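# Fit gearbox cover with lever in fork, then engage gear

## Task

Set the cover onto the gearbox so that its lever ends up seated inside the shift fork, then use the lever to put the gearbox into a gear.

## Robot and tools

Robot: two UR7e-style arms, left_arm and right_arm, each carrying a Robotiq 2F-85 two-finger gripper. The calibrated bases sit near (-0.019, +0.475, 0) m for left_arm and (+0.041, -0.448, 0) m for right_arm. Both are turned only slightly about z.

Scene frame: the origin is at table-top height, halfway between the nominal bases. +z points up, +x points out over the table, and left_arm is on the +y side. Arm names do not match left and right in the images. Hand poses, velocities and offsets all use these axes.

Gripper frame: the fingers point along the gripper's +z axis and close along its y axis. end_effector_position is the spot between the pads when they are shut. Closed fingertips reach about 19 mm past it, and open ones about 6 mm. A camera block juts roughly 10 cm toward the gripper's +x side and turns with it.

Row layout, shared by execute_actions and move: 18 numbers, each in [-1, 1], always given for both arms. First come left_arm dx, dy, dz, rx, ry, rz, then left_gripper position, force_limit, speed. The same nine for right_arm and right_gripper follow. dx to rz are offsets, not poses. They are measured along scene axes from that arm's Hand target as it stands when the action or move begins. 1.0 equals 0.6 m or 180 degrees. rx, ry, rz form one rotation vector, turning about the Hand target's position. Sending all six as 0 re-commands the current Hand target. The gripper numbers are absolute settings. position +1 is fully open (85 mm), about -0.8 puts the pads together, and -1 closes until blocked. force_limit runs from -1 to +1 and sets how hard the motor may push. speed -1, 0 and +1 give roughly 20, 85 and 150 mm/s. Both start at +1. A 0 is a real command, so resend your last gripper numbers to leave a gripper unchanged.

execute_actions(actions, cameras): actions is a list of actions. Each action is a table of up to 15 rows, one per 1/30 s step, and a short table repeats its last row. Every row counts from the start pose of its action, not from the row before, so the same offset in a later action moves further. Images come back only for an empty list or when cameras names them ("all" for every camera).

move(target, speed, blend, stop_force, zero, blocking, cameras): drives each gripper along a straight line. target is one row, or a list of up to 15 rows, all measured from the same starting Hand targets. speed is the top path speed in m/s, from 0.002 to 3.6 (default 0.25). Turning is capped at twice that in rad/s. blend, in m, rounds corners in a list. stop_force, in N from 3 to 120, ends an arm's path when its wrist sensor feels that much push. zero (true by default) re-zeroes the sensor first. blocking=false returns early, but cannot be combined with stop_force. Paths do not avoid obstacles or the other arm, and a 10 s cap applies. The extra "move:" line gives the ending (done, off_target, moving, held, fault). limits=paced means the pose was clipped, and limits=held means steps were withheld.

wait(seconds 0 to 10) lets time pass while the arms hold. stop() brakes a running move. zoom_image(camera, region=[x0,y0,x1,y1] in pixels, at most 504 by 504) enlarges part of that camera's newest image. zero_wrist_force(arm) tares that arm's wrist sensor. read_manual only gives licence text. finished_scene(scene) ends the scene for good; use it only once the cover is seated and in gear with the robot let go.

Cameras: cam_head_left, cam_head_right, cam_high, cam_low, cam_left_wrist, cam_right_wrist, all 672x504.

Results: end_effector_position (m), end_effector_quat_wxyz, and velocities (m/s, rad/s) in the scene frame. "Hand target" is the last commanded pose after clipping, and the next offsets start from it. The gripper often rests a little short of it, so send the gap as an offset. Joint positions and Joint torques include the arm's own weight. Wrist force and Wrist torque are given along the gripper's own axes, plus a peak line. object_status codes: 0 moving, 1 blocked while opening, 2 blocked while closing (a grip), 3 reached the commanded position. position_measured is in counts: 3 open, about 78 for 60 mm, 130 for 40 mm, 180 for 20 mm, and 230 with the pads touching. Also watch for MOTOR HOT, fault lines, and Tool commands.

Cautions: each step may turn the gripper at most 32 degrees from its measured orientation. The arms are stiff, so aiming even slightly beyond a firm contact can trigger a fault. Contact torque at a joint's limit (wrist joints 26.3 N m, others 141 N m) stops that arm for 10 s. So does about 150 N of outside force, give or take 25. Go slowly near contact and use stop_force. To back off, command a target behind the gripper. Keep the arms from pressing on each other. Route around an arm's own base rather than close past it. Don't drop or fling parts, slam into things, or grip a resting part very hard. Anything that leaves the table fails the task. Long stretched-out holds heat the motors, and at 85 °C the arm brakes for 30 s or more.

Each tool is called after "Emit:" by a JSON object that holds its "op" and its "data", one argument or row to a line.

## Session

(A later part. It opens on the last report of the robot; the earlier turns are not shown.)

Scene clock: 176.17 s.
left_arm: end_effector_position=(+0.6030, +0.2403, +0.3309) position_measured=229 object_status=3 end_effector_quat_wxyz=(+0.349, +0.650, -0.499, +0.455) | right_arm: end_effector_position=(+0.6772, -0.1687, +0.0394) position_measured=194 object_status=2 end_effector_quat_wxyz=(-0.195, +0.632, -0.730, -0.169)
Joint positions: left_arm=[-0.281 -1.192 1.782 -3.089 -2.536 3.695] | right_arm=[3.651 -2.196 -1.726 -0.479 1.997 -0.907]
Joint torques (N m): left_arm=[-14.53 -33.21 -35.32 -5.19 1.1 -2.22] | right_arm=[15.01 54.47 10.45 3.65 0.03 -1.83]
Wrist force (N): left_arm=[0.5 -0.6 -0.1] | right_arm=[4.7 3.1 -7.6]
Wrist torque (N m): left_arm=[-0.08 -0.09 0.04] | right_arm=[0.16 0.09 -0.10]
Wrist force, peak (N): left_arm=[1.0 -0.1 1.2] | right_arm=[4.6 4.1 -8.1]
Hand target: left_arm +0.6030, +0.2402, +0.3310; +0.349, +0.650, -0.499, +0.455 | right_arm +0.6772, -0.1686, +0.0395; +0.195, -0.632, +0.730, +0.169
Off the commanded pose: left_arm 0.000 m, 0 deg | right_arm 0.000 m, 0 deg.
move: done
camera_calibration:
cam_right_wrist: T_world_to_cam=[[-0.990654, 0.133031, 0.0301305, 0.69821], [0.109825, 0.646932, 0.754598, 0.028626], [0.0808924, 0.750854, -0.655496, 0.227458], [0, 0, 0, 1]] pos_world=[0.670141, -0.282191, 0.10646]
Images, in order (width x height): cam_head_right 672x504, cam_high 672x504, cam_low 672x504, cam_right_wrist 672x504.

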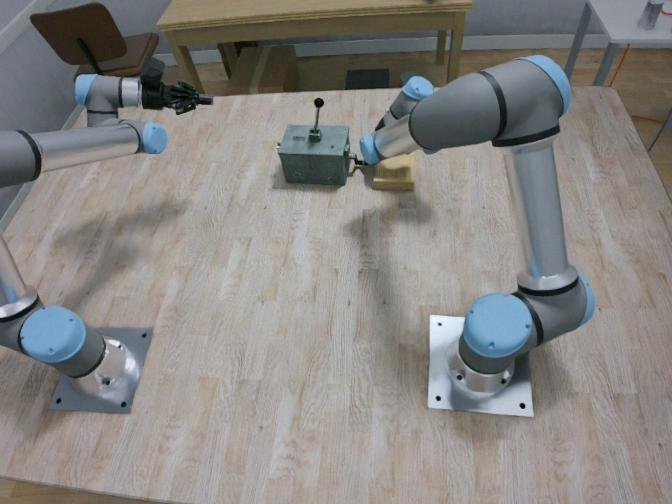

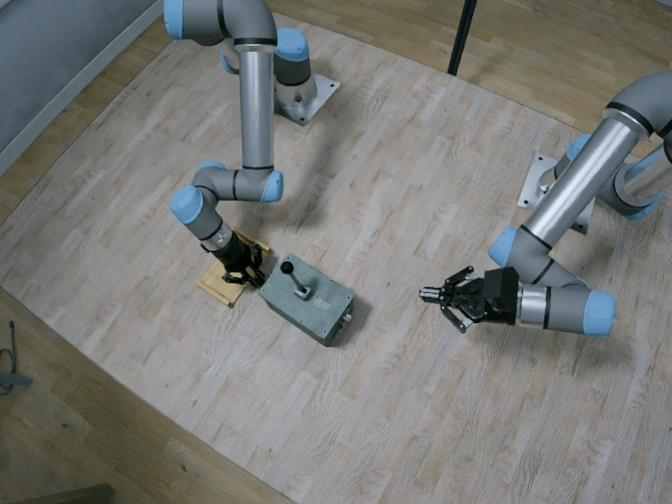

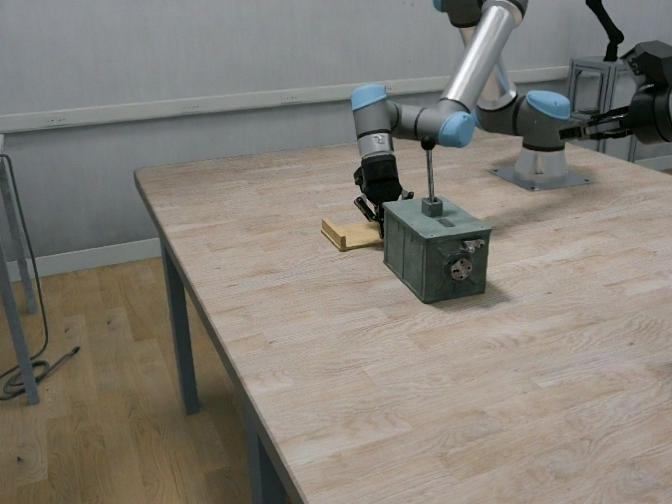

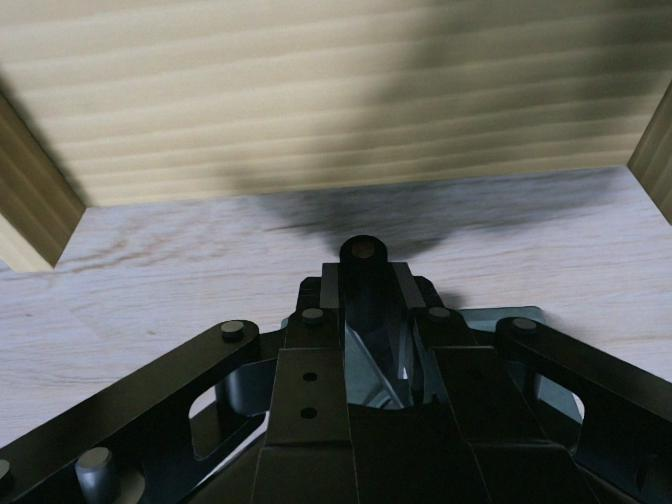

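Emit:
{"op": "move", "data": {
  "target": [
    [0, 0, 0, 0, 0, 0, -0.8, -1, 0, 0, 0, 0, 0, 0, 0, -0.1, -0.4, -1]
  ],
  "speed": 0.05
}}

Emit:
{"op": "move", "data": {
  "target": [
    [0, 0, 0, 0, 0, 0, -0.8, -1, 0, -0.0093, -0.066, 0.1155, 0, 0, 0, -0.1, -0.4, -1],
    [0, 0, 0, 0, 0, 0, -0.8, -1, 0, -0.05, -0.2, 0.35, 0, 0, 0, -0.1, -0.4, -1]
  ],
  "speed": [0.05, 0.2],
  "blend": 0.01,
  "cameras": ["all"]
}}

Emit:
{"op": "zoom_image", "data": {
  "camera": "cam_head_right",
  "region": [260, 90, 420, 210]
}}

Emit:
{"op": "zoom_image", "data": {
  "camera": "cam_low",
  "region": [370, 120, 530, 310]
}}

Scene clock: 177.63 s.
left_arm: end_effector_position=(+0.6030, +0.2402, +0.3310) position_measured=229 object_status=3 end_effector_quat_wxyz=(+0.349, +0.650, -0.499, +0.455) | right_arm: end_effector_position=(+0.6772, -0.1686, +0.0395) position_measured=141 object_status=0 end_effector_quat_wxyz=(-0.195, +0.632, -0.730, -0.169)
Joint positions: left_arm=[-0.281 -1.192 1.782 -3.089 -2.536 3.695] | right_arm=[3.651 -2.195 -1.726 -0.48 1.997 -0.907]
Joint torques (N m): left_arm=[-14.54 -32.79 -35.53 -5.06 1.06 -2.19] | right_arm=[-7.97 58.12 10.99 1.68 2.17 -1.57]
Wrist force (N): left_arm=[0.6 -0.9 0.0] | right_arm=[0.8 1.9 0.7]
Wrist torque (N m): left_arm=[-0.13 -0.11 0.05] | right_arm=[0.28 0.01 -0.04]
Wrist force, peak (N): left_arm=[0.5 -1.0 -0.2] | right_arm=[5.4 3.0 -7.1]
Hand target: left_arm +0.6030, +0.2402, +0.3310; +0.349, +0.650, -0.499, +0.455 | right_arm +0.6772, -0.1686, +0.0395; +0.195, -0.632, +0.730, +0.169
Off the commanded pose: left_arm 0.000 m, 0 deg | right_arm 0.000 m, 0 deg.
move: done

Scene clock: 180.53 s.
left_arm: end_effector_position=(+0.6030, +0.2402, +0.3310) position_measured=229 object_status=3 end_effector_quat_wxyz=(+0.349, +0.650, -0.499, +0.455) | right_arm: end_effector_position=(+0.6472, -0.2886, +0.2496) position_measured=141 object_status=3 end_effector_quat_wxyz=(-0.195, +0.632, -0.730, -0.169)
Joint positions: left_arm=[-0.281 -1.192 1.782 -3.089 -2.536 3.695] | right_arm=[3.482 -1.82 -1.646 -1.013 2.043 -1.088]
Joint torques (N m): left_arm=[-14.29 -32.97 -35.64 -4.79 1 -2.01] | right_arm=[11.33 27.58 15.02 1.75 -0.61 2.44]
Wrist force (N): left_arm=[0.2 -0.7 -0.2] | right_arm=[0.8 1.7 0.8]
Wrist torque (N m): left_arm=[-0.10 -0.03 0.05] | right_arm=[0.25 0.01 -0.01]
Wrist force, peak (N): left_arm=[0.3 -1.0 -0.2] | right_arm=[1.1 1.5 2.6]
Hand target: left_arm +0.6030, +0.2402, +0.3310; +0.349, +0.650, -0.499, +0.455 | right_arm +0.6472, -0.2886, +0.2495; +0.195, -0.632, +0.730, +0.169
Off the commanded pose: left_arm 0.000 m, 0 deg | right_arm 0.000 m, 0 deg.
move: done
camera_calibration:
cam_left_wrist: T_world_to_cam=[[-0.972416, -0.233135, 0.00736757, 0.643539], [-0.157429, 0.632681, -0.758242, 0.206935], [0.172112, -0.738487, -0.651931, 0.420452], [0, 0, 0, 1]] pos_world=[0.586001, 0.329606, 0.426271]
cam_right_wrist: T_world_to_cam=[[-0.990678, 0.132909, 0.0298598, 0.678161], [0.10953, 0.646862, 0.7547, -0.0490003], [0.080991, 0.750936, -0.65539, 0.457633], [0, 0, 0, 1]] pos_world=[0.640143, -0.40209, 0.316659]

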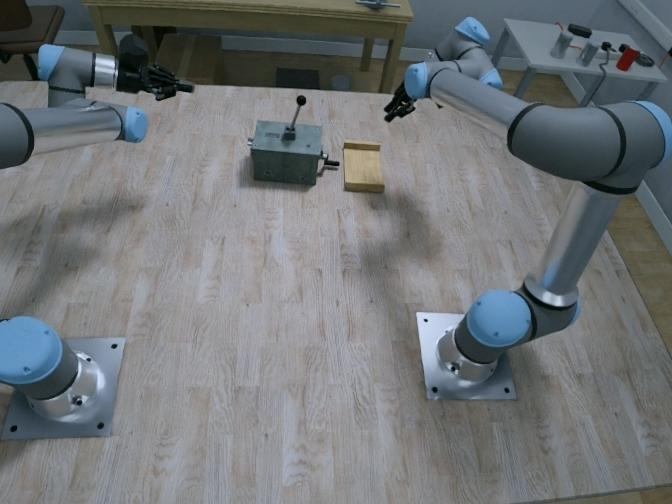

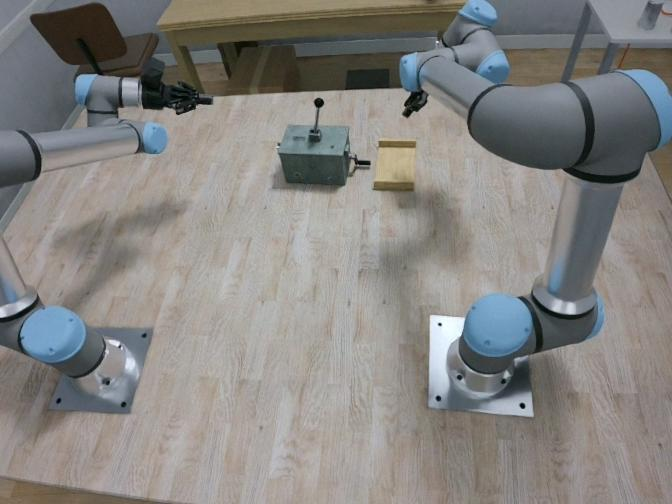

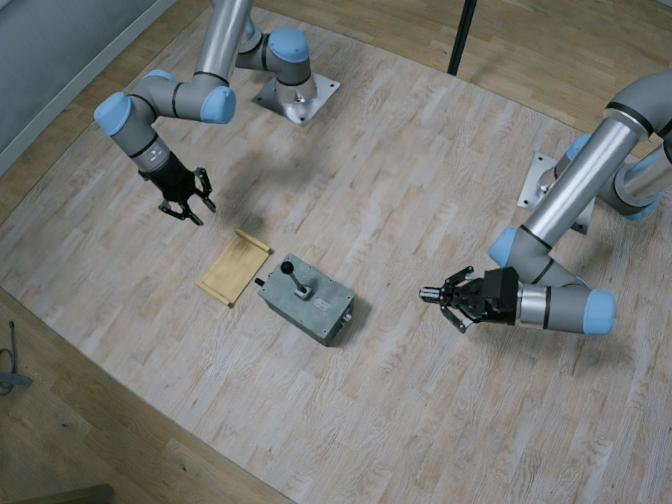

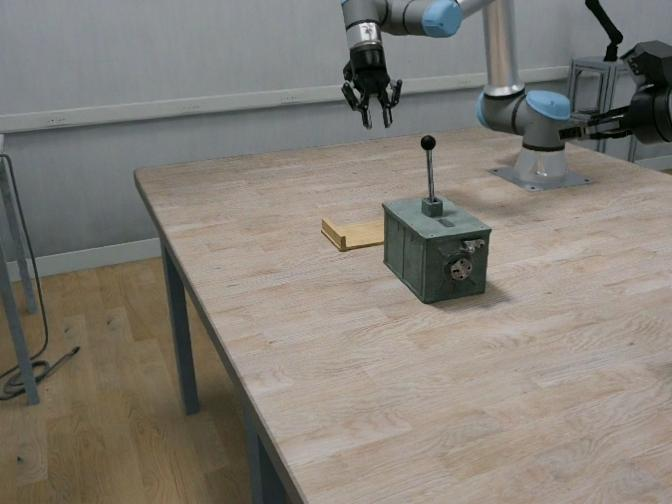

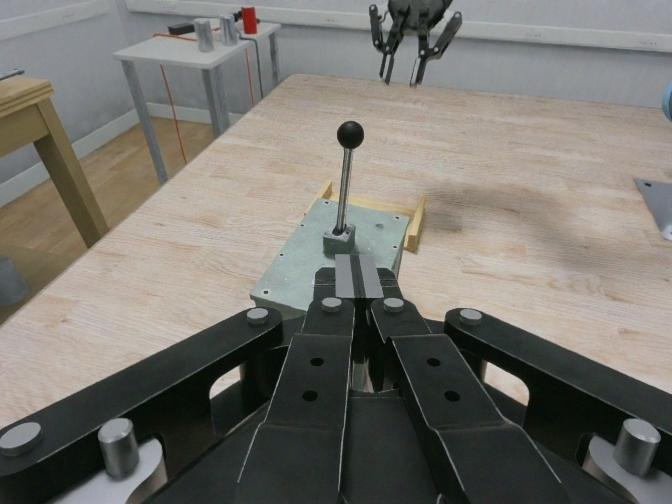

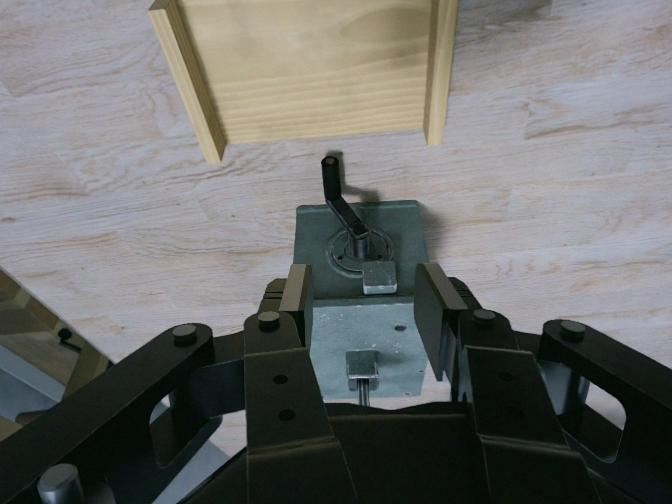

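Scaled by 3.150.

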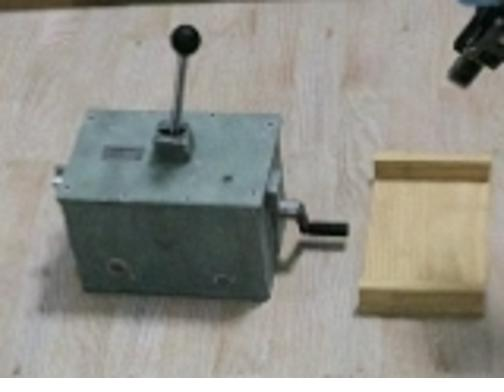

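Scaled by 2.653.

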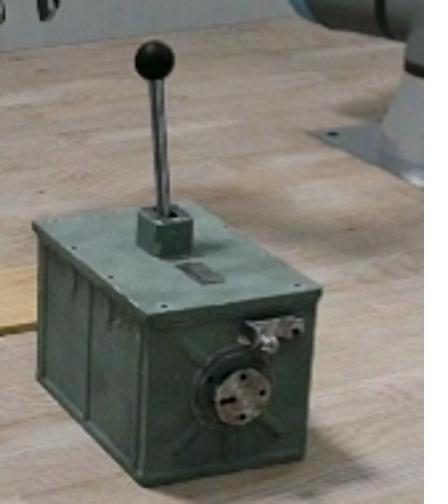

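Emit:
{"op": "finished_scene", "data": {
  "scene": 1
}}

The scene is finished: the task was done.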